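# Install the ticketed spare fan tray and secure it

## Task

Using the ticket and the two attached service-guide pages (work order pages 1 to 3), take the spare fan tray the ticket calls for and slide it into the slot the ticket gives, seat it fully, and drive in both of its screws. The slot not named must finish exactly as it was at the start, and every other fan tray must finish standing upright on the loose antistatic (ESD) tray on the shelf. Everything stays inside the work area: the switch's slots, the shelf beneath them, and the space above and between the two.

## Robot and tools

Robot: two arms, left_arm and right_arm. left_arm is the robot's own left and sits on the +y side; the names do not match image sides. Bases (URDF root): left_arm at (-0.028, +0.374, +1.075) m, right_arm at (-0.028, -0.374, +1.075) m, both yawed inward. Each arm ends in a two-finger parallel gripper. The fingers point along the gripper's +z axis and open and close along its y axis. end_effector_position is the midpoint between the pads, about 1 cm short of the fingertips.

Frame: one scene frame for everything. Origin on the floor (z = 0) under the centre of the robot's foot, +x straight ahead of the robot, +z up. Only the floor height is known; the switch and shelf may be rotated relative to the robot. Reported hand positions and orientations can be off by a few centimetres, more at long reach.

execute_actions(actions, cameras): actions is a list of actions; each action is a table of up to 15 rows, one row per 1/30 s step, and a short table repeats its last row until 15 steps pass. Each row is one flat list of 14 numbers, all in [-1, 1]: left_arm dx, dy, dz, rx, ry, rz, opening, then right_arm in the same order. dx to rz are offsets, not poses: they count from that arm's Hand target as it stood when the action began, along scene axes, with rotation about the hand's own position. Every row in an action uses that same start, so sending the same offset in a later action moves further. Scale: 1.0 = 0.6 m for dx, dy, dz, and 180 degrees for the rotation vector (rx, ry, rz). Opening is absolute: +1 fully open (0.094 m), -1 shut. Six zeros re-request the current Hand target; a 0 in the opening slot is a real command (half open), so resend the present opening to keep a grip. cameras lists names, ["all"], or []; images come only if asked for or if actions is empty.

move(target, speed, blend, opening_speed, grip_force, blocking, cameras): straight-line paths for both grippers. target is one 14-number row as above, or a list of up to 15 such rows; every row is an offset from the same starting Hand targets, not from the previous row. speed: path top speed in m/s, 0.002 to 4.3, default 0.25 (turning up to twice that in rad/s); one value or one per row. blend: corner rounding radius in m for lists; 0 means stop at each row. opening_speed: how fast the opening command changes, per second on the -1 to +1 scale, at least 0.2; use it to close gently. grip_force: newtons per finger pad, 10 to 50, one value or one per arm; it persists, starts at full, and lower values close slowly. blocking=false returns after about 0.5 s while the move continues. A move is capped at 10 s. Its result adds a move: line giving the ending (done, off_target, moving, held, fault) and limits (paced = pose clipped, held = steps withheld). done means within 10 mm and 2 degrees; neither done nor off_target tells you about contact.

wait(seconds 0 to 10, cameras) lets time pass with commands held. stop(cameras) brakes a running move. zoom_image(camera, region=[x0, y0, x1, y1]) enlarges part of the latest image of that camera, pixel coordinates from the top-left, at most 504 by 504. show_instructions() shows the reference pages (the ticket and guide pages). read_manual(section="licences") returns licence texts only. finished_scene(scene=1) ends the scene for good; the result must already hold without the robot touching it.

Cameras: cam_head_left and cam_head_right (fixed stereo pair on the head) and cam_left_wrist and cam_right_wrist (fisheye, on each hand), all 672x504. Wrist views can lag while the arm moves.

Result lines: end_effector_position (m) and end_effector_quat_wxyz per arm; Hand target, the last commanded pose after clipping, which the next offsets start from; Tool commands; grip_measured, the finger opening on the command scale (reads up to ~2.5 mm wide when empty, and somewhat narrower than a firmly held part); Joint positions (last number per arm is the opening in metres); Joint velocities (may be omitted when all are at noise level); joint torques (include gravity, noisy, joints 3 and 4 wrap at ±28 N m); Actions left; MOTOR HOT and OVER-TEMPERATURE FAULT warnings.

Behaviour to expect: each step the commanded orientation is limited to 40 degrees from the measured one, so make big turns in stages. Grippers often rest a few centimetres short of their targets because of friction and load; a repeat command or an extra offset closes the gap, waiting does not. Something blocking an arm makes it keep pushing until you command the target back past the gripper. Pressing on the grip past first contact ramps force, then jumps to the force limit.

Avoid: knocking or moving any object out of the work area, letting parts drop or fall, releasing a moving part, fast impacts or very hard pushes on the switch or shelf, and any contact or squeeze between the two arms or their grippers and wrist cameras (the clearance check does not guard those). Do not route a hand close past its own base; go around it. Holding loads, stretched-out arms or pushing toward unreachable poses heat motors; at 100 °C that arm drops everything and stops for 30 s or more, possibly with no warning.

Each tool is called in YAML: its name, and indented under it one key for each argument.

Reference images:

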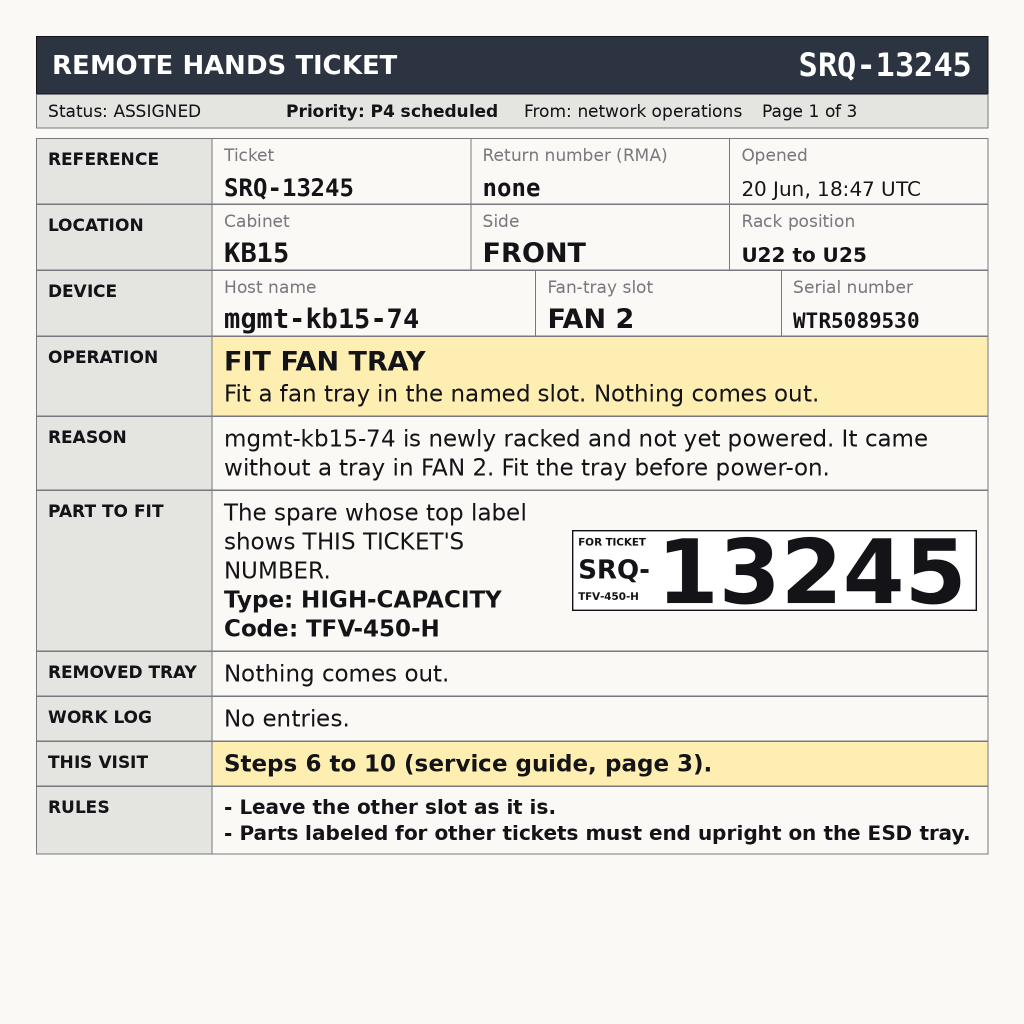

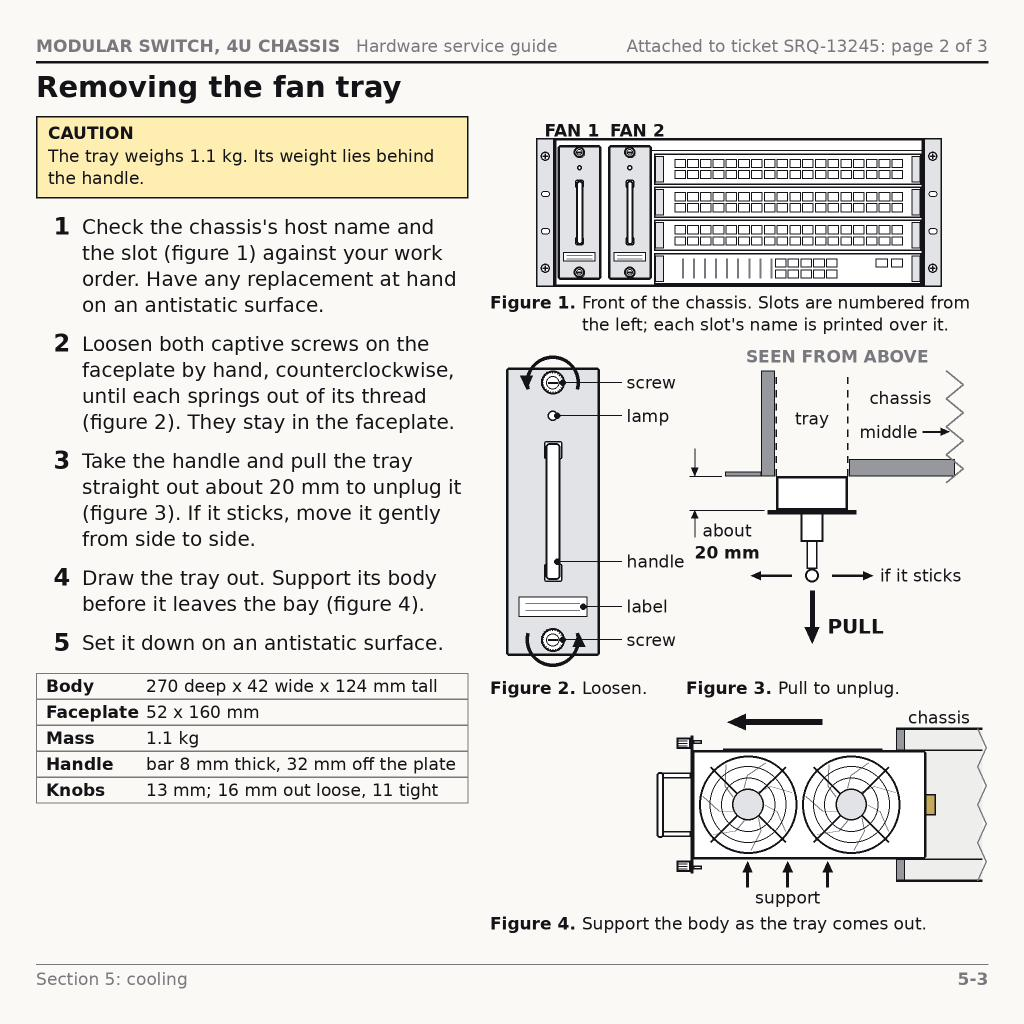

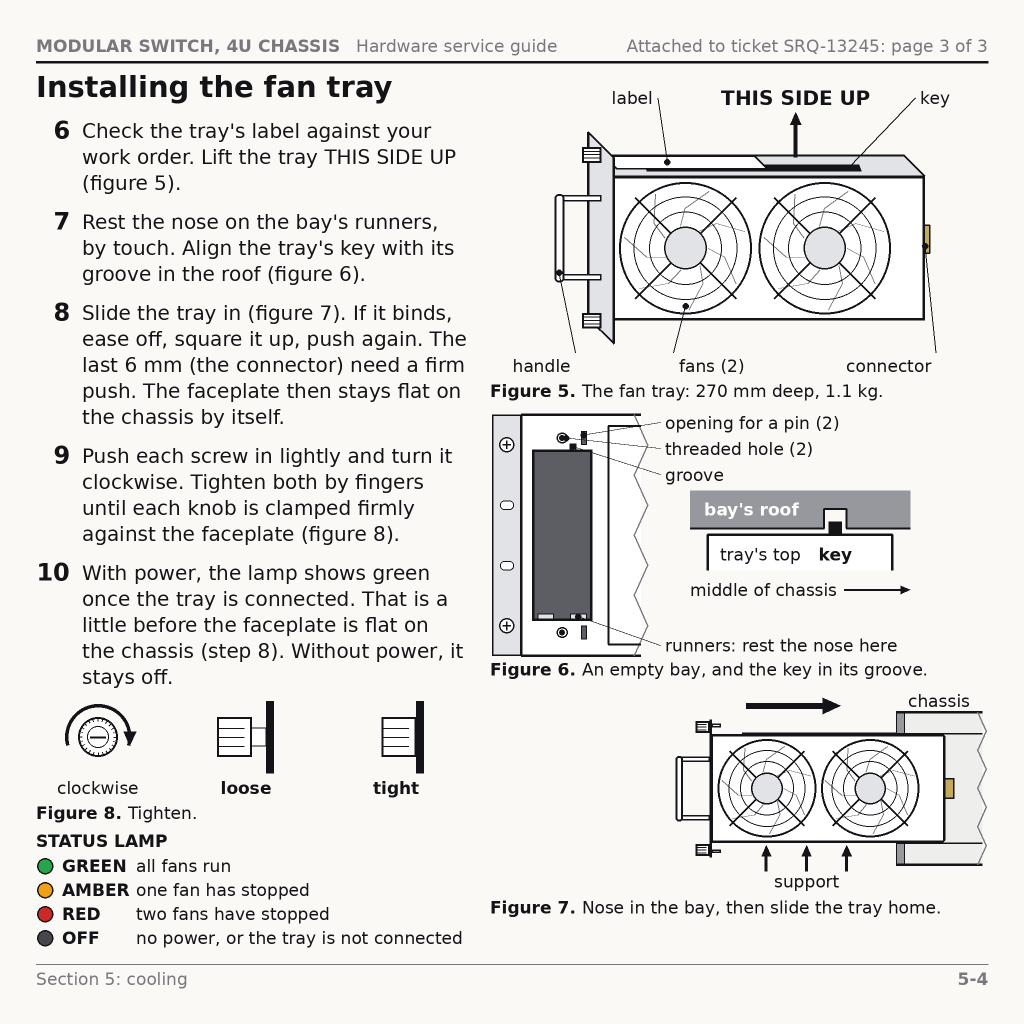

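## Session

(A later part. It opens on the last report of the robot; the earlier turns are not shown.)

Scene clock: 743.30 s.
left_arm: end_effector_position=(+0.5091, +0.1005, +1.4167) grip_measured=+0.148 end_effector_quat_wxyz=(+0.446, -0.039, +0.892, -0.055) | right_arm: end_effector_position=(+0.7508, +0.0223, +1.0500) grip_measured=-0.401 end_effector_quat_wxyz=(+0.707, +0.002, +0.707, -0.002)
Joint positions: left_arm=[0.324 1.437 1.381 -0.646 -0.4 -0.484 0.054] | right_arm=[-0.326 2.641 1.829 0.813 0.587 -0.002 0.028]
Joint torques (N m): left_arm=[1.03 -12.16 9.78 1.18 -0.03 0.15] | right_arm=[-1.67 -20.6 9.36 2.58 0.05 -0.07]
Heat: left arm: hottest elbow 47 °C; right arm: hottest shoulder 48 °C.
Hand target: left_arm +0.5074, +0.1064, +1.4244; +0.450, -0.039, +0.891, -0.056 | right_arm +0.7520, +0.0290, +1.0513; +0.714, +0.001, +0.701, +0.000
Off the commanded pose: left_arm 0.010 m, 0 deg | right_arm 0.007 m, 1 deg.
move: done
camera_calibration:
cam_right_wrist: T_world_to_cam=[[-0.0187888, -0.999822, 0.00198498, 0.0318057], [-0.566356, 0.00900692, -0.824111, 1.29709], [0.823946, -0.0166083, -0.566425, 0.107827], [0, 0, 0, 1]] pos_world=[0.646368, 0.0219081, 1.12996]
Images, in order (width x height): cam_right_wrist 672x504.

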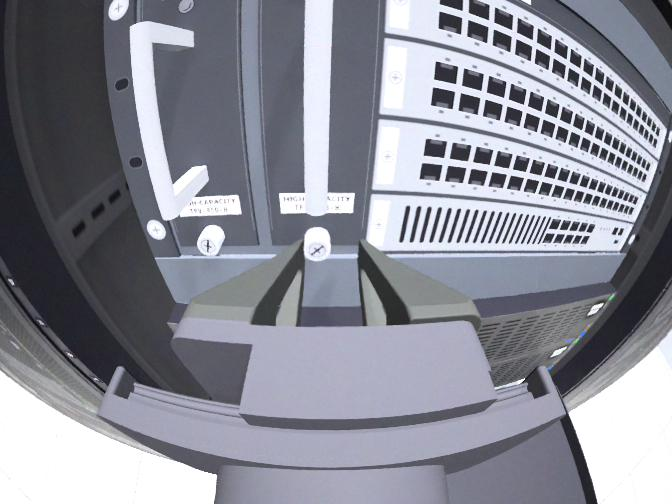

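move:
  target:
    - [0,0,0,0,0,0,0.15, 0.0,0.018,0,0,0,0,-0.4]
    - [0,0,0,0,0,0,0.15, 0.003,0.004,0.0,0,0,0,-0.87]
  speed: [0.15,0.15]
  cameras: ["cam_right_wrist"]

zoom_image:
  camera: "cam_right_wrist"
  region: [270, 190, 400, 310]

move:
  target:
    - [0,0,0,0,0,0,0.15, 0.085,0.0,-0.003,0,0,0,-0.87]
  speed: [0.15]
  cameras: ["cam_right_wrist"]

zoom_image:
  camera: "cam_right_wrist"
  region: [270, 190, 400, 310]

Scene clock: 745.67 s.
left_arm: end_effector_position=(+0.5091, +0.1005, +1.4167) grip_measured=+0.148 end_effector_quat_wxyz=(+0.446, -0.039, +0.892, -0.055) | right_arm: end_effector_position=(+0.7472, +0.0284, +1.0500) grip_measured=-0.868 end_effector_quat_wxyz=(+0.707, +0.000, +0.707, -0.001)
Joint positions: left_arm=[0.324 1.437 1.381 -0.646 -0.4 -0.484 0.054] | right_arm=[-0.317 2.641 1.829 0.813 0.593 -0.002 0.006]
Joint torques (N m): left_arm=[1.55 -11.87 9.88 1.24 0.03 0.14] | right_arm=[-2.32 -20.19 10.39 2.29 -0.13 -0.07]
Heat: left arm: hottest elbow 47 °C; right arm: hottest shoulder 48 °C.
Hand target: left_arm +0.5074, +0.1064, +1.4244; +0.450, -0.039, +0.891, -0.056 | right_arm +0.7537, +0.0316, +1.0513; +0.714, +0.001, +0.701, +0.001
Off the commanded pose: left_arm 0.010 m, 0 deg | right_arm 0.007 m, 1 deg.
move: done
camera_calibration:
cam_right_wrist: T_world_to_cam=[[-0.0153481, -0.99988, 0.00195198, 0.0353444], [-0.566346, 0.00708449, -0.824137, 1.29502], [0.824025, -0.0137545, -0.566386, 0.110797], [0, 0, 0, 1]] pos_world=[0.64267, 0.0276896, 1.12996]
Images, in order (width x height): cam_right_wrist 672x504.

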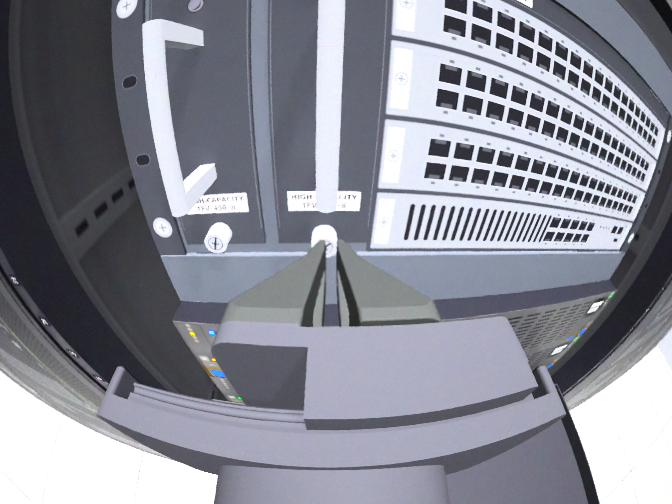

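Scaled by 3.877 from the camera's 672x504 image, which has a finer 960x720 frame.

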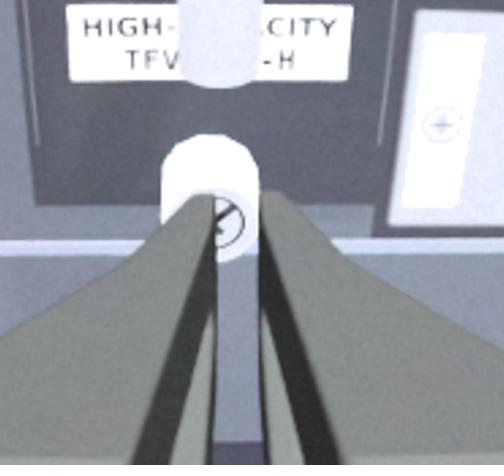

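Scene clock: 746.57 s.
left_arm: end_effector_position=(+0.5091, +0.1005, +1.4167) grip_measured=+0.148 end_effector_quat_wxyz=(+0.446, -0.039, +0.892, -0.055) | right_arm: end_effector_position=(+0.7555, +0.0327, +1.0521) grip_measured=-0.868 end_effector_quat_wxyz=(+0.709, +0.006, +0.705, -0.006)
Joint positions: left_arm=[0.324 1.437 1.381 -0.646 -0.4 -0.484 0.054] | right_arm=[-0.315 2.661 1.881 0.788 0.609 -0.006 0.006]
Joint torques (N m): left_arm=[1.38 -11.75 9.88 1.29 0.04 0.16] | right_arm=[-5.3 -17.49 18.17 -0.46 -2.3 -0.03]
Heat: left arm: hottest elbow 47 °C; right arm: hottest elbow 49 °C.
Hand target: left_arm +0.5074, +0.1064, +1.4244; +0.450, -0.039, +0.891, -0.056 | right_arm +0.8048, +0.0315, +1.0497; +0.714, +0.001, +0.701, +0.001
Off the commanded pose: left_arm 0.010 m, 0 deg | right_arm 0.049 m, 1 deg.
move: off_target (right_arm)
camera_calibration:
cam_right_wrist: T_world_to_cam=[[-0.0306286, -0.999528, 0.0023975, 0.0508727], [-0.561818, 0.0152319, -0.82712, 1.30094], [0.826694, -0.0266805, -0.56202, 0.0989585], [0, 0, 0, 1]] pos_world=[0.650641, 0.0336732, 1.13153]
Images, in order (width x height): cam_right_wrist 672x504.

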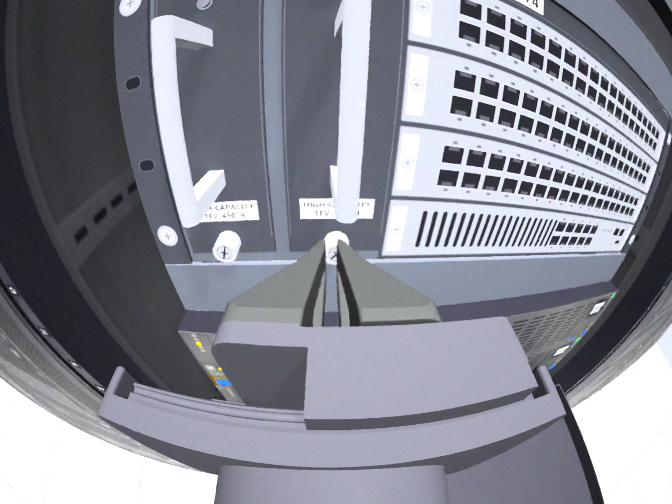

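Scaled by 3.877 from the camera's 672x504 image, which has a finer 960x720 frame.

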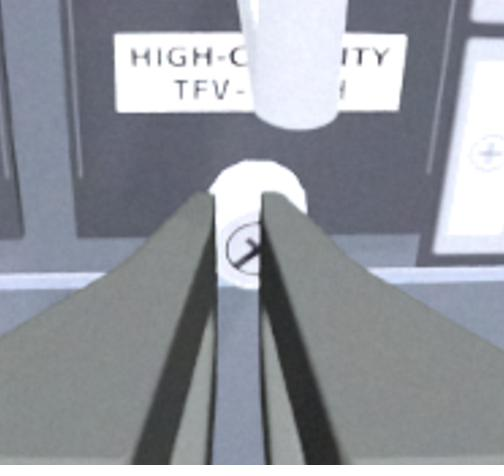

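move:
  target:
    - [0,0,0,0,0,0,0.15, -0.10,0.0,0,0,0,0,-0.87]
    - [0,0,0,0,0,0,0.15, -0.10,0.0,0,0,0,0,-0.4]
  speed: [0.25,0.2]
  cameras: ["cam_right_wrist"]

zoom_image:
  camera: "cam_right_wrist"
  region: [270, 190, 400, 310]

Scene clock: 748.77 s.
left_arm: end_effector_position=(+0.5091, +0.1005, +1.4167) grip_measured=+0.148 end_effector_quat_wxyz=(+0.446, -0.039, +0.892, -0.055) | right_arm: end_effector_position=(+0.7449, +0.0297, +1.0387) grip_measured=-0.402 end_effector_quat_wxyz=(+0.706, -0.001, +0.708, -0.003)
Joint positions: left_arm=[0.324 1.437 1.381 -0.646 -0.4 -0.484 0.054] | right_arm=[-0.313 2.661 1.837 0.823 0.597 -0.007 0.028]
Joint torques (N m): left_arm=[0.85 -11.28 9.95 1.31 0 0.13] | right_arm=[-2.37 -22.65 7.34 2.76 -0.02 -0.02]
Heat: left arm: hottest elbow 47 °C; right arm: hottest elbow 49 °C.
Hand target: left_arm +0.5074, +0.1064, +1.4244; +0.450, -0.039, +0.891, -0.056 | right_arm +0.7448, +0.0315, +1.0497; +0.714, +0.001, +0.701, +0.001
Off the commanded pose: left_arm 0.010 m, 0 deg | right_arm 0.011 m, 1 deg.
move: off_target (right_arm); target 2's new opening was sent with right_arm's hand 0.011 m and 1 deg from that target
camera_calibration:
cam_right_wrist: T_world_to_cam=[[-0.0161154, -0.999839, 0.00787241, 0.0310251], [-0.567946, 0.00267364, -0.823062, 1.28455], [0.822908, -0.0177351, -0.567898, 0.108736], [0, 0, 0, 1]] pos_world=[0.640576, 0.0295141, 1.11877]
Images, in order (width x height): cam_right_wrist 672x504.

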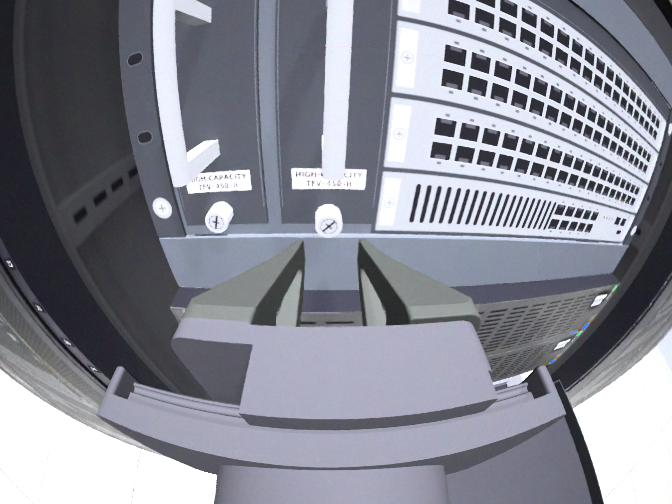

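Scaled by 3.877 from the camera's 672x504 image, which has a finer 960x720 frame.

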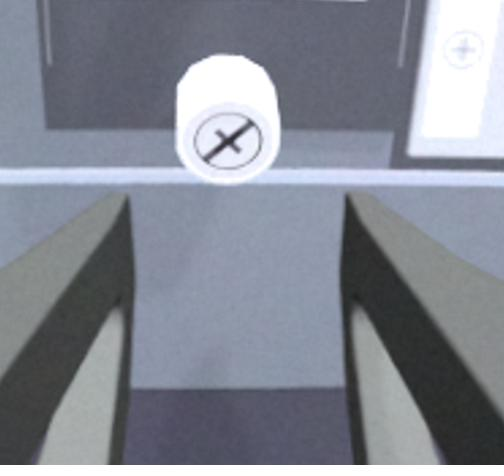

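move:
  target:
    - [0,0,0,0,0,0,0.15, 0.0,0.0,0.031,0,0,0,-0.4]
    - [0,0,0,0,0,0,0.15, 0.036,0.0,0.0,0,0,0,-0.4]
  speed: [0.15,0.1]
  cameras: ["cam_right_wrist"]

zoom_image:
  camera: "cam_right_wrist"
  region: [270, 190, 400, 310]

Scene clock: 751.43 s.
left_arm: end_effector_position=(+0.5091, +0.1005, +1.4167) grip_measured=+0.148 end_effector_quat_wxyz=(+0.446, -0.039, +0.892, -0.055) | right_arm: end_effector_position=(+0.7550, +0.0337, +1.0585) grip_measured=-0.402 end_effector_quat_wxyz=(+0.712, -0.001, +0.702, +0.004)
Joint positions: left_arm=[0.324 1.437 1.381 -0.646 -0.4 -0.484 0.054] | right_arm=[-0.318 2.649 1.865 0.802 0.583 -0.007 0.028]
Joint torques (N m): left_arm=[1.32 -11.69 10.04 1.4 0.06 0.11] | right_arm=[-2.96 -19.19 11.56 1.62 -0.14 -0.02]
Heat: left arm: hottest elbow 47 °C; right arm: hottest elbow 49 °C.
Hand target: left_arm +0.5074, +0.1064, +1.4244; +0.450, -0.039, +0.891, -0.056 | right_arm +0.7665, +0.0314, +1.0496; +0.714, +0.001, +0.701, +0.001
Off the commanded pose: left_arm 0.010 m, 0 deg | right_arm 0.015 m, 0 deg.
move: off_target (right_arm)
camera_calibration:
cam_right_wrist: T_world_to_cam=[[-0.0069997, -0.999969, -0.00357812, 0.0403386], [-0.553991, 0.00685675, -0.832494, 1.30594], [0.832493, -0.00384496, -0.554022, 0.0894162], [0, 0, 0, 1]] pos_world=[0.649325, 0.0317267, 1.13687]
Images, in order (width x height): cam_right_wrist 672x504.

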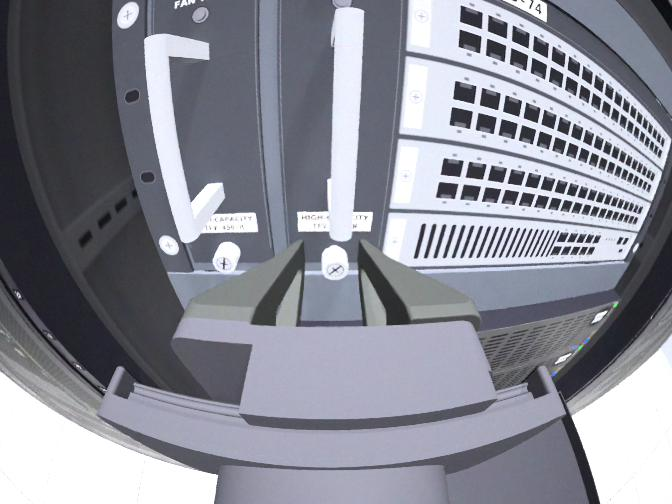

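Scaled by 3.877 from the camera's 672x504 image, which has a finer 960x720 frame.

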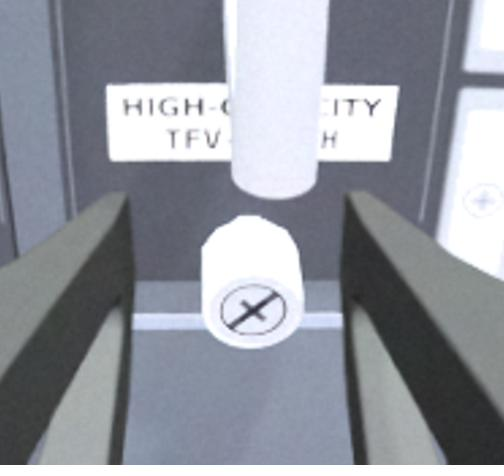

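move:
  target:
    - [0,0,0,0,0,0,0.15, 0.0,0.0,0.0,0,0.010,0,-0.4]
  speed: [0.15]
  cameras: ["cam_right_wrist"]

zoom_image:
  camera: "cam_right_wrist"
  region: [270, 190, 400, 310]

Scene clock: 754.53 s.
left_arm: end_effector_position=(+0.5091, +0.1005, +1.4167) grip_measured=+0.148 end_effector_quat_wxyz=(+0.446, -0.039, +0.892, -0.055) | right_arm: end_effector_position=(+0.7549, +0.0337, +1.0486) grip_measured=-0.402 end_effector_quat_wxyz=(+0.699, -0.008, +0.715, -0.003)
Joint positions: left_arm=[0.324 1.437 1.381 -0.646 -0.4 -0.484 0.054] | right_arm=[-0.318 2.649 1.865 0.757 0.583 -0.002 0.028]
Joint torques (N m): left_arm=[1.2 -12.81 10 1.16 0.03 0.1] | right_arm=[-2.96 -20.48 11.03 1.63 -0.12 0.16]
Heat: left arm: hottest elbow 47 °C; right arm: hottest elbow 50 °C.
Hand target: left_arm +0.5074, +0.1064, +1.4244; +0.450, -0.039, +0.891, -0.056 | right_arm +0.7665, +0.0314, +1.0496; +0.703, +0.001, +0.712, +0.001
Off the commanded pose: left_arm 0.010 m, 0 deg | right_arm 0.012 m, 1 deg.
move: off_target (right_arm)
camera_calibration:
cam_right_wrist: T_world_to_cam=[[-0.00668484, -0.999827, 0.0173655, 0.0180151], [-0.585103, -0.010172, -0.810895, 1.29907], [0.810931, -0.0155813, -0.584934, 0.132997], [0, 0, 0, 1]] pos_world=[0.652357, 0.0332984, 1.13089]
Images, in order (width x height): cam_right_wrist 672x504.

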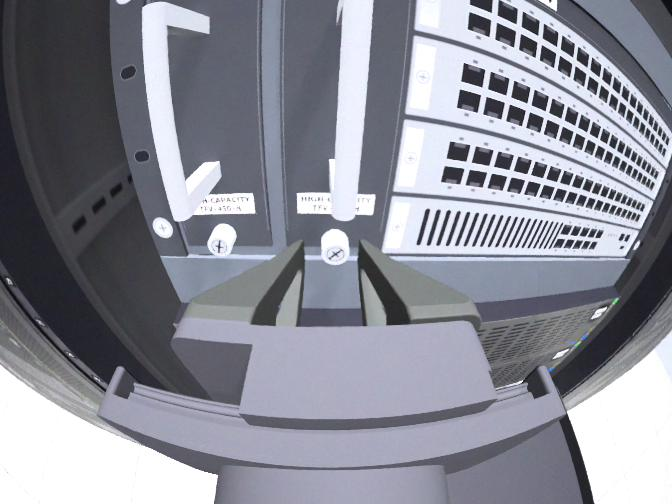

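Scaled by 3.877 from the camera's 672x504 image, which has a finer 960x720 frame.

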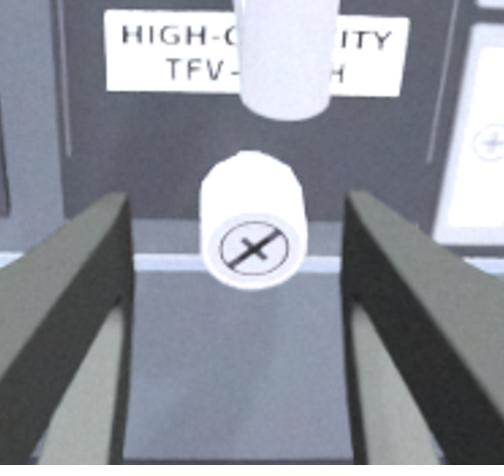

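move:
  target:
    - [0,0,0,0,0,0,0.15, 0.0,0,0,0,0,0,-0.87]
  opening_speed: 1.0
  cameras: ["cam_right_wrist"]

zoom_image:
  camera: "cam_right_wrist"
  region: [270, 190, 400, 310]

Scene clock: 755.70 s.
left_arm: end_effector_position=(+0.5091, +0.1005, +1.4167) grip_measured=+0.148 end_effector_quat_wxyz=(+0.446, -0.039, +0.892, -0.055) | right_arm: end_effector_position=(+0.7558, +0.0318, +1.0485) grip_measured=-0.754 end_effector_quat_wxyz=(+0.699, -0.007, +0.715, -0.004)
Joint positions: left_arm=[0.324 1.437 1.381 -0.646 -0.4 -0.484 0.054] | right_arm=[-0.32 2.649 1.865 0.757 0.583 -0.001 0.012]
Joint torques (N m): left_arm=[1.49 -11.58 9.96 1.14 0.06 0.16] | right_arm=[-2.78 -20.42 11.04 1.62 -0.14 0.13]
Heat: left arm: hottest elbow 47 °C; right arm: hottest elbow 50 °C.
Hand target: left_arm +0.5074, +0.1064, +1.4244; +0.450, -0.039, +0.891, -0.056 | right_arm +0.7664, +0.0314, +1.0496; +0.702, +0.001, +0.712, +0.001
Off the commanded pose: left_arm 0.010 m, 0 deg | right_arm 0.011 m, 1 deg.
move: off_target (right_arm)
camera_calibration:
cam_right_wrist: T_world_to_cam=[[-0.00974473, -0.999811, 0.0168162, 0.0190568], [-0.585343, -0.00793113, -0.810747, 1.29941], [0.810727, -0.0177437, -0.585155, 0.132638], [0, 0, 0, 1]] pos_world=[0.653256, 0.0317125, 1.13079]
Images, in order (width x height): cam_right_wrist 672x504.

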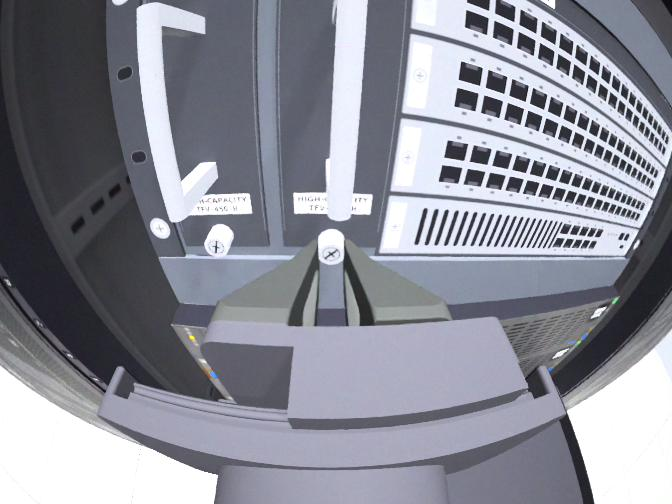

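Scaled by 3.877 from the camera's 672x504 image, which has a finer 960x720 frame.

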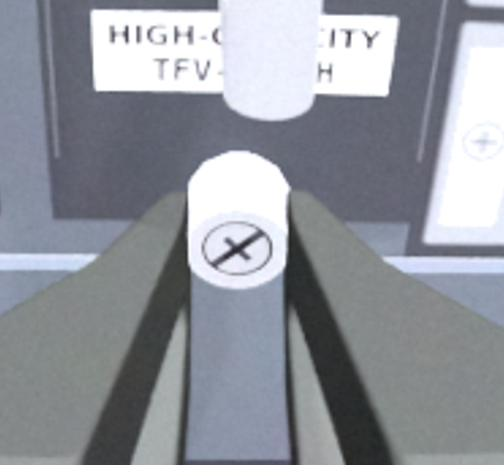

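move:
  target:
    - [0,0,0,0,0,0,0.15, 0.085,0.0,0,0,0,0,-0.87]
  speed: [0.15]
  cameras: ["cam_right_wrist"]

zoom_image:
  camera: "cam_right_wrist"
  region: [270, 190, 400, 310]

Scene clock: 756.80 s.
left_arm: end_effector_position=(+0.5091, +0.1005, +1.4167) grip_measured=+0.148 end_effector_quat_wxyz=(+0.446, -0.039, +0.892, -0.055) | right_arm: end_effector_position=(+0.7610, +0.0301, +1.0484) grip_measured=-0.754 end_effector_quat_wxyz=(+0.695, +0.001, +0.719, -0.015)
Joint positions: left_arm=[0.324 1.437 1.381 -0.646 -0.4 -0.484 0.054] | right_arm=[-0.321 2.655 1.891 0.725 0.608 0.001 0.012]
Joint torques (N m): left_arm=[1.49 -12.34 9.96 1.2 0.02 0.12] | right_arm=[-5.48 -17.26 19.59 -0.51 -2.59 0.09]
Heat: left arm: hottest elbow 47 °C; right arm: hottest elbow 50 °C.
Hand target: left_arm +0.5074, +0.1064, +1.4244; +0.450, -0.039, +0.891, -0.056 | right_arm +0.8175, +0.0315, +1.0498; +0.703, +0.001, +0.712, +0.001
Off the commanded pose: left_arm 0.010 m, 0 deg | right_arm 0.057 m, 2 deg.
move: off_target (right_arm)
camera_calibration:
cam_right_wrist: T_world_to_cam=[[-0.0351599, -0.999132, 0.0223201, 0.0309542], [-0.593752, 0.00291913, -0.804643, 1.30208], [0.803879, -0.0415438, -0.59334, 0.142964], [0, 0, 0, 1]] pos_world=[0.659277, 0.0330657, 1.13185]
Images, in order (width x height): cam_right_wrist 672x504.

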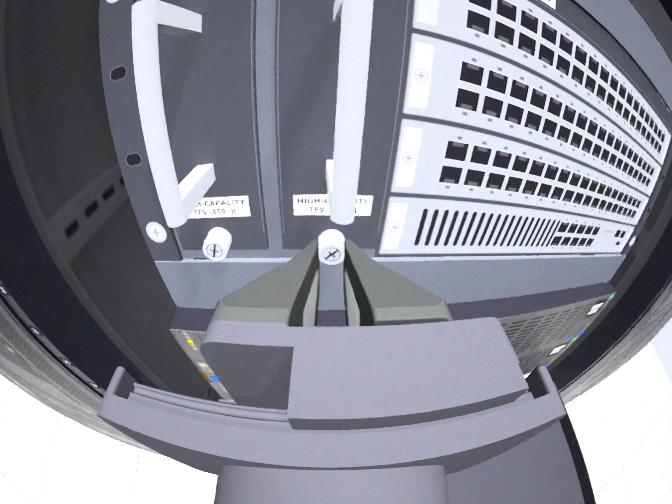

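Scaled by 3.877 from the camera's 672x504 image, which has a finer 960x720 frame.

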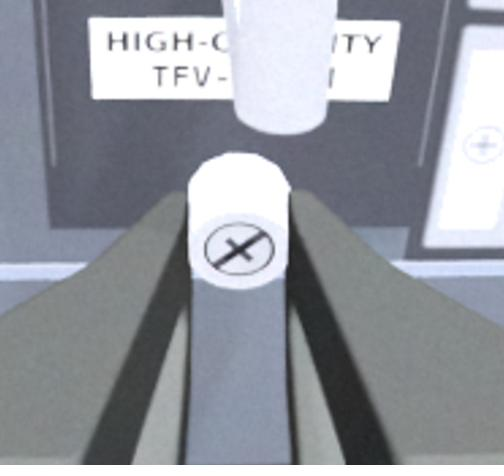

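move:
  target:
    - [0,0,0,0,0,0,0.15, 0.0,0.0,0,0.64,0,0.02,-0.87]
  speed: [0.6]
  cameras: ["cam_right_wrist"]

zoom_image:
  camera: "cam_right_wrist"
  region: [270, 190, 400, 310]

move:
  target:
    - [0,0,0,0,0,0,0.15, -0.085,0.0,0,0,0,0,-0.87]
  speed: [0.4]
  cameras: []

Scene clock: 760.07 s.
left_arm: end_effector_position=(+0.5091, +0.1005, +1.4167) grip_measured=+0.148 end_effector_quat_wxyz=(+0.446, -0.039, +0.892, -0.055) | right_arm: end_effector_position=(+0.7606, +0.0322, +1.0503) grip_measured=-0.754 end_effector_quat_wxyz=(+0.389, +0.577, +0.386, +0.605)
Joint positions: left_arm=[0.324 1.437 1.381 -0.646 -0.4 -0.484 0.054] | right_arm=[-0.327 2.683 1.896 0.831 0.562 1.956 0.012]
Joint torques (N m): left_arm=[0.79 -11.81 9.94 1.17 0.02 0.11] | right_arm=[-5.71 -17.44 19.03 -1.06 -2.74 0.18]
Heat: left arm: hottest elbow 47 °C; right arm: hottest elbow 51 °C.
Hand target: left_arm +0.5074, +0.1064, +1.4244; +0.450, -0.039, +0.891, -0.056 | right_arm +0.8174, +0.0315, +1.0498; +0.376, +0.575, +0.380, +0.620
Off the commanded pose: left_arm 0.010 m, 0 deg | right_arm 0.057 m, 2 deg.
move: off_target (right_arm)
camera_calibration:
cam_right_wrist: T_world_to_cam=[[0.0119684, 0.396769, -0.91784, 0.939625], [-0.591785, 0.742702, 0.313343, 0.103819], [0.806007, 0.539414, 0.243691, -0.754968], [0, 0, 0, 1]] pos_world=[0.658702, -0.0426805, 1.01387]
Images, in order (width x height): cam_right_wrist 672x504.

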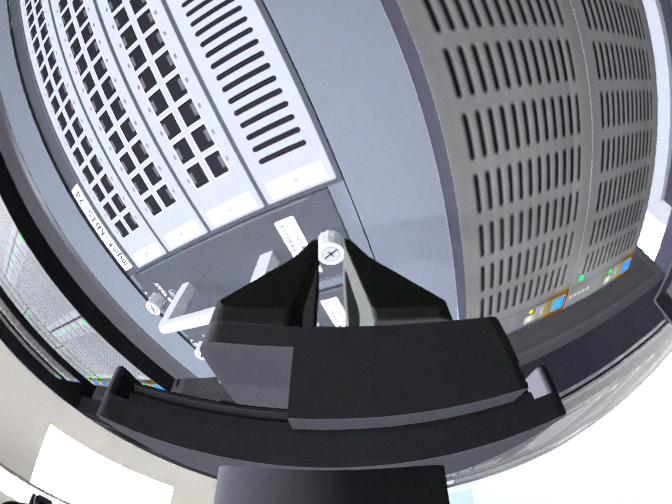

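Scaled by 3.877 from the camera's 672x504 image, which has a finer 960x720 frame.

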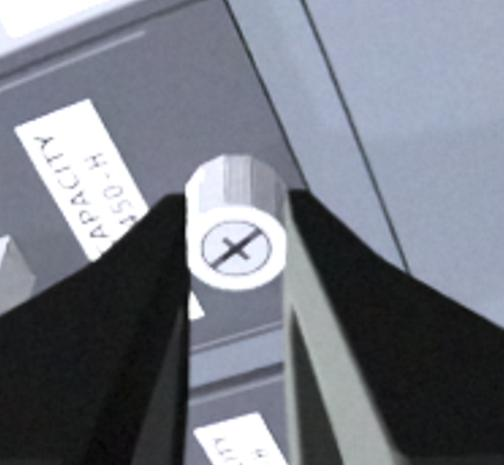

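Scene clock: 760.87 s.
left_arm: end_effector_position=(+0.5091, +0.1005, +1.4167) grip_measured=+0.148 end_effector_quat_wxyz=(+0.446, -0.039, +0.892, -0.055) | right_arm: end_effector_position=(+0.7590, +0.0322, +1.0517) grip_measured=-0.754 end_effector_quat_wxyz=(+0.386, +0.576, +0.381, +0.612)
Joint positions: left_arm=[0.324 1.437 1.381 -0.646 -0.4 -0.484 0.054] | right_arm=[-0.326 2.683 1.891 0.85 0.559 1.964 0.012]
Joint torques (N m): left_arm=[1.49 -11.87 9.8 1.17 0 0.15] | right_arm=[-2.9 -20.95 9.42 1.62 -1.13 0.11]
Heat: left arm: hottest elbow 47 °C; right arm: hottest elbow 51 °C.
Hand target: left_arm +0.5074, +0.1064, +1.4244; +0.450, -0.039, +0.891, -0.056 | right_arm +0.7664, +0.0315, +1.0497; +0.376, +0.575, +0.381, +0.620
Off the commanded pose: left_arm 0.010 m, 0 deg | right_arm 0.008 m, 1 deg.
move: done
No camera images: "cameras" was empty.

move:
  target:
    - [0,0,0,0,0,0,0.15, -0.012,0,0.003,0,0,0,-0.45]
  speed: 0.4
  cameras: ["cam_right_wrist"]

zoom_image:
  camera: "cam_right_wrist"
  region: [270, 190, 400, 310]

Scene clock: 762.13 s.
left_arm: end_effector_position=(+0.5091, +0.1005, +1.4167) grip_measured=+0.148 end_effector_quat_wxyz=(+0.446, -0.039, +0.892, -0.055) | right_arm: end_effector_position=(+0.7588, +0.0354, +1.0511) grip_measured=-0.452 end_effector_quat_wxyz=(+0.377, +0.572, +0.386, +0.617)
Joint positions: left_arm=[0.324 1.437 1.381 -0.646 -0.4 -0.484 0.054] | right_arm=[-0.327 2.683 1.889 0.85 0.536 1.97 0.026]
Joint torques (N m): left_arm=[0.62 -11.99 9.94 1.17 0.04 0.17] | right_arm=[-2.49 -22.3 7.25 2.28 0.01 0.04]
Heat: left arm: hottest elbow 47 °C; right arm: hottest elbow 51 °C.
Hand target: left_arm +0.5074, +0.1064, +1.4244; +0.450, -0.039, +0.891, -0.056 | right_arm +0.7591, +0.0316, +1.0515; +0.376, +0.575, +0.380, +0.620
Off the commanded pose: left_arm 0.010 m, 0 deg | right_arm 0.004 m, 1 deg.
move: done
camera_calibration:
cam_right_wrist: T_world_to_cam=[[0.0103975, 0.415257, -0.909645, 0.931073], [-0.614684, 0.720173, 0.321736, 0.109546], [0.788705, 0.555799, 0.26274, -0.762961], [0, 0, 0, 1]] pos_world=[0.659406, -0.0414733, 1.01216]
Images, in order (width x height): cam_right_wrist 672x504.

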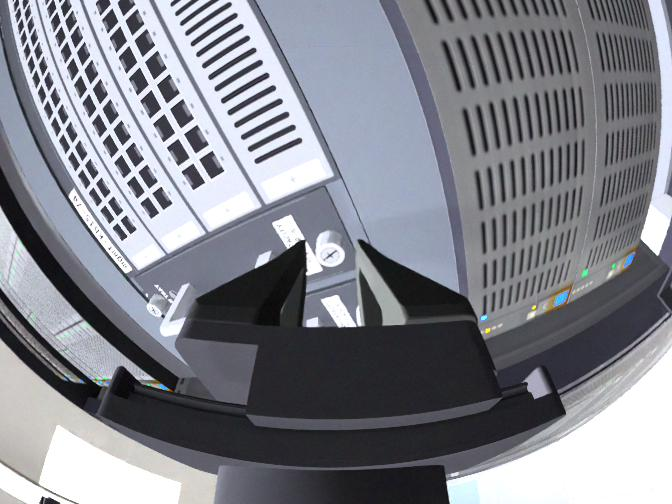

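Scaled by 3.877 from the camera's 672x504 image, which has a finer 960x720 frame.

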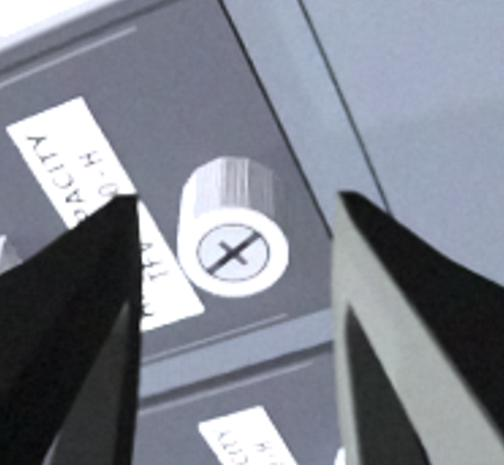

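move:
  target: [0,0,0,0,0,0,0.15, 0,0,0.001,-0.64,0,-0.02,-0.4]
  speed: 0.9
  cameras: ["cam_right_wrist"]

zoom_image:
  camera: "cam_right_wrist"
  region: [180, 220, 230, 270]

zoom_image:
  camera: "cam_right_wrist"
  region: [295, 225, 345, 275]

Scene clock: 765.03 s.
left_arm: end_effector_position=(+0.5091, +0.1005, +1.4167) grip_measured=+0.148 end_effector_quat_wxyz=(+0.446, -0.039, +0.892, -0.055) | right_arm: end_effector_position=(+0.7589, +0.0257, +1.0456) grip_measured=-0.401 end_effector_quat_wxyz=(+0.695, +0.003, +0.719, -0.003)
Joint positions: left_arm=[0.324 1.437 1.381 -0.646 -0.4 -0.484 0.054] | right_arm=[-0.327 2.65 1.868 0.743 0.589 0.02 0.028]
Joint torques (N m): left_arm=[0.91 -12.16 9.94 1.14 0.04 0.14] | right_arm=[-1.73 -21.66 8.68 2.77 -0.11 -0.08]
Heat: left arm: hottest elbow 47 °C; right arm: hottest elbow 51 °C.
Hand target: left_arm +0.5074, +0.1064, +1.4244; +0.450, -0.039, +0.891, -0.056 | right_arm +0.7592, +0.0316, +1.0522; +0.703, +0.001, +0.712, +0.001
Off the commanded pose: left_arm 0.010 m, 0 deg | right_arm 0.009 m, 1 deg.
move: done
camera_calibration:
cam_right_wrist: T_world_to_cam=[[-0.0224296, -0.999745, 0.00272946, 0.03738], [-0.593752, 0.0111244, -0.804571, 1.29831], [0.804335, -0.0196668, -0.59385, 0.142386], [0, 0, 0, 1]] pos_world=[0.657185, 0.0257279, 1.12903]
Images, in order (width x height): cam_right_wrist 672x504.

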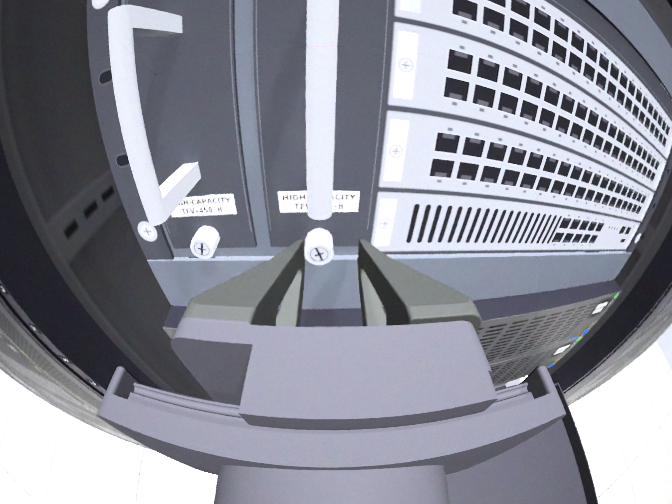

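Scaled by 10.080 from the camera's 672x504 image, which has a finer 960x720 frame.

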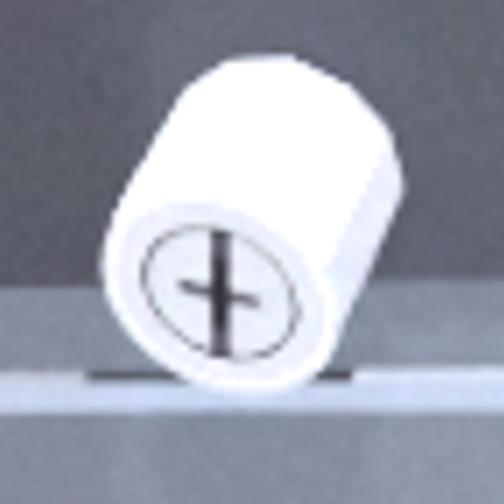

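Scaled by 10.080 from the camera's 672x504 image, which has a finer 960x720 frame.

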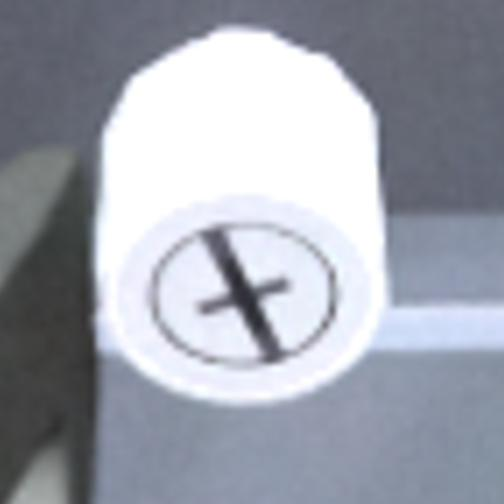

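move:
  target:
    - [0,0,0,0,0,0,0.15, 0.0,0.005,0,0,0,0,-0.87]
    - [0,0,0,0,0,0,0.15, 0.04,0.0,-0.002,0.64,0,0.02,-0.87]
  speed: [0.2,0.6]
  cameras: ["cam_right_wrist"]

zoom_image:
  camera: "cam_right_wrist"
  region: [270, 190, 400, 310]

move:
  target:
    - [0,0,0,0,0,0,0.15, -0.038,0,0.002,0,0,0,-0.87]
    - [0,0,0,0,0,0,0.15, -0.040,0,0.002,0,0,0,-0.45]
    - [0,0,0,0,0,0,0.15, -0.040,0,0.003,-0.64,0,-0.02,-0.4]
  speed: [0.4,0.4,0.9]
  cameras: ["cam_right_wrist"]

zoom_image:
  camera: "cam_right_wrist"
  region: [170, 190, 370, 310]

Scene clock: 769.63 s.
left_arm: end_effector_position=(+0.5091, +0.1005, +1.4167) grip_measured=+0.148 end_effector_quat_wxyz=(+0.446, -0.039, +0.892, -0.055) | right_arm: end_effector_position=(+0.7611, +0.0335, +1.0521) grip_measured=-0.751 end_effector_quat_wxyz=(+0.380, +0.573, +0.394, +0.609)
Joint positions: left_arm=[0.324 1.437 1.381 -0.646 -0.4 -0.484 0.054] | right_arm=[-0.331 2.674 1.886 0.826 0.532 1.962 0.012]
Joint torques (N m): left_arm=[1.26 -12.1 9.77 0.96 0.07 0.19] | right_arm=[-3.55 -18.78 14 1.2 -0.53 0.11]
Heat: left arm: hottest elbow 47 °C; right arm: hottest elbow 51 °C.
Hand target: left_arm +0.5074, +0.1064, +1.4244; +0.450, -0.039, +0.891, -0.056 | right_arm +0.7832, +0.0315, +1.0509; +0.376, +0.575, +0.380, +0.619
Off the commanded pose: left_arm 0.010 m, 0 deg | right_arm 0.022 m, 2 deg.
move: off_target (right_arm)
camera_calibration:
cam_right_wrist: T_world_to_cam=[[-0.00325396, 0.398312, -0.917244, 0.95165], [-0.609927, 0.726089, 0.317466, 0.112517], [0.792451, 0.560485, 0.240578, -0.743704], [0, 0, 0, 1]] pos_world=[0.661073, -0.0439156, 1.01609]
Images, in order (width x height): cam_right_wrist 672x504.

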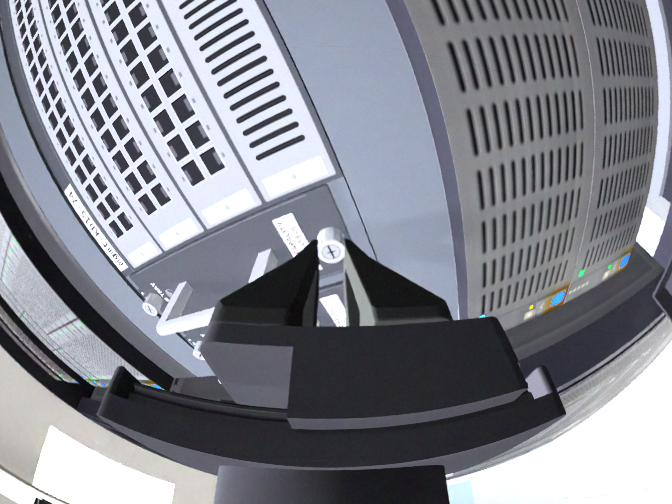

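Scaled by 3.877 from the camera's 672x504 image, which has a finer 960x720 frame.

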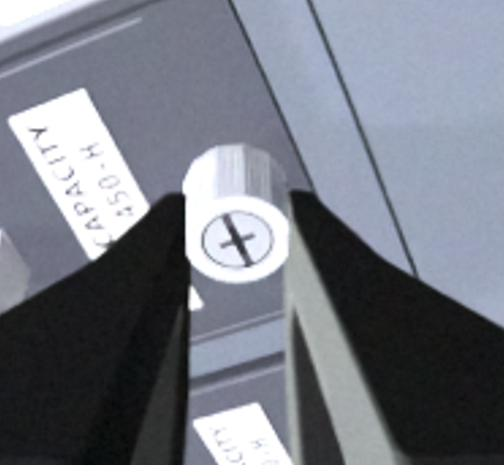

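Scene clock: 774.37 s.
left_arm: end_effector_position=(+0.5091, +0.1005, +1.4167) grip_measured=+0.148 end_effector_quat_wxyz=(+0.446, -0.039, +0.892, -0.055) | right_arm: end_effector_position=(+0.7596, +0.0255, +1.0485) grip_measured=-0.402 end_effector_quat_wxyz=(+0.696, +0.003, +0.718, -0.003)
Joint positions: left_arm=[0.324 1.437 1.381 -0.646 -0.4 -0.484 0.054] | right_arm=[-0.328 2.646 1.867 0.743 0.588 0.019 0.028]
Joint torques (N m): left_arm=[1.9 -12.22 9.62 1.44 0.01 0.13] | right_arm=[-1.67 -21.54 8.68 2.78 -0.08 -0.07]
Heat: left arm: hottest elbow 47 °C; right arm: hottest elbow 51 °C.
Hand target: left_arm +0.5074, +0.1064, +1.4244; +0.450, -0.039, +0.891, -0.056 | right_arm +0.7592, +0.0316, +1.0528; +0.703, +0.001, +0.711, +0.001
Off the commanded pose: left_arm 0.010 m, 0 deg | right_arm 0.007 m, 1 deg.
move: done
camera_calibration:
cam_right_wrist: T_world_to_cam=[[-0.0219889, -0.999756, 0.00193741, 0.0376837], [-0.591402, 0.011445, -0.806295, 1.30102], [0.806077, -0.0188754, -0.59151, 0.139788], [0, 0, 0, 1]] pos_world=[0.657574, 0.0254229, 1.13162]
Images, in order (width x height): cam_right_wrist 672x504.

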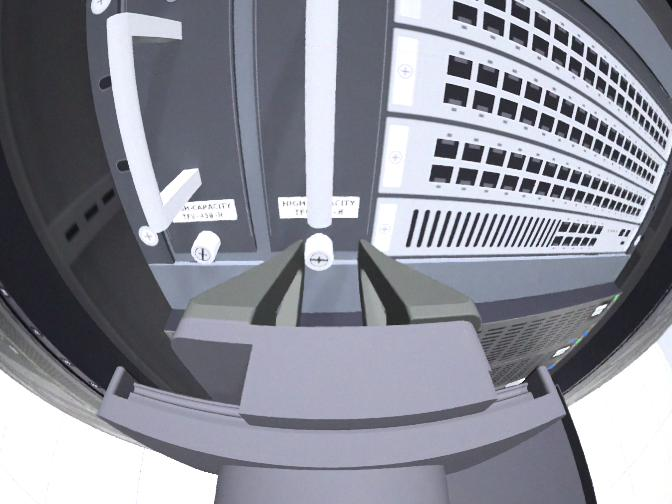

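Scaled by 2.520 from the camera's 672x504 image, which has a finer 960x720 frame.

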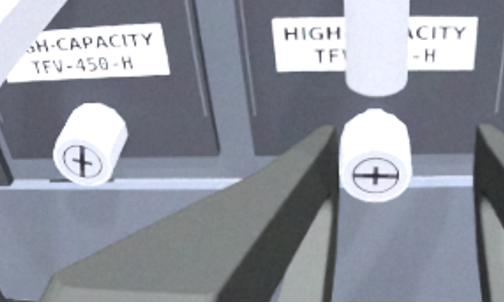

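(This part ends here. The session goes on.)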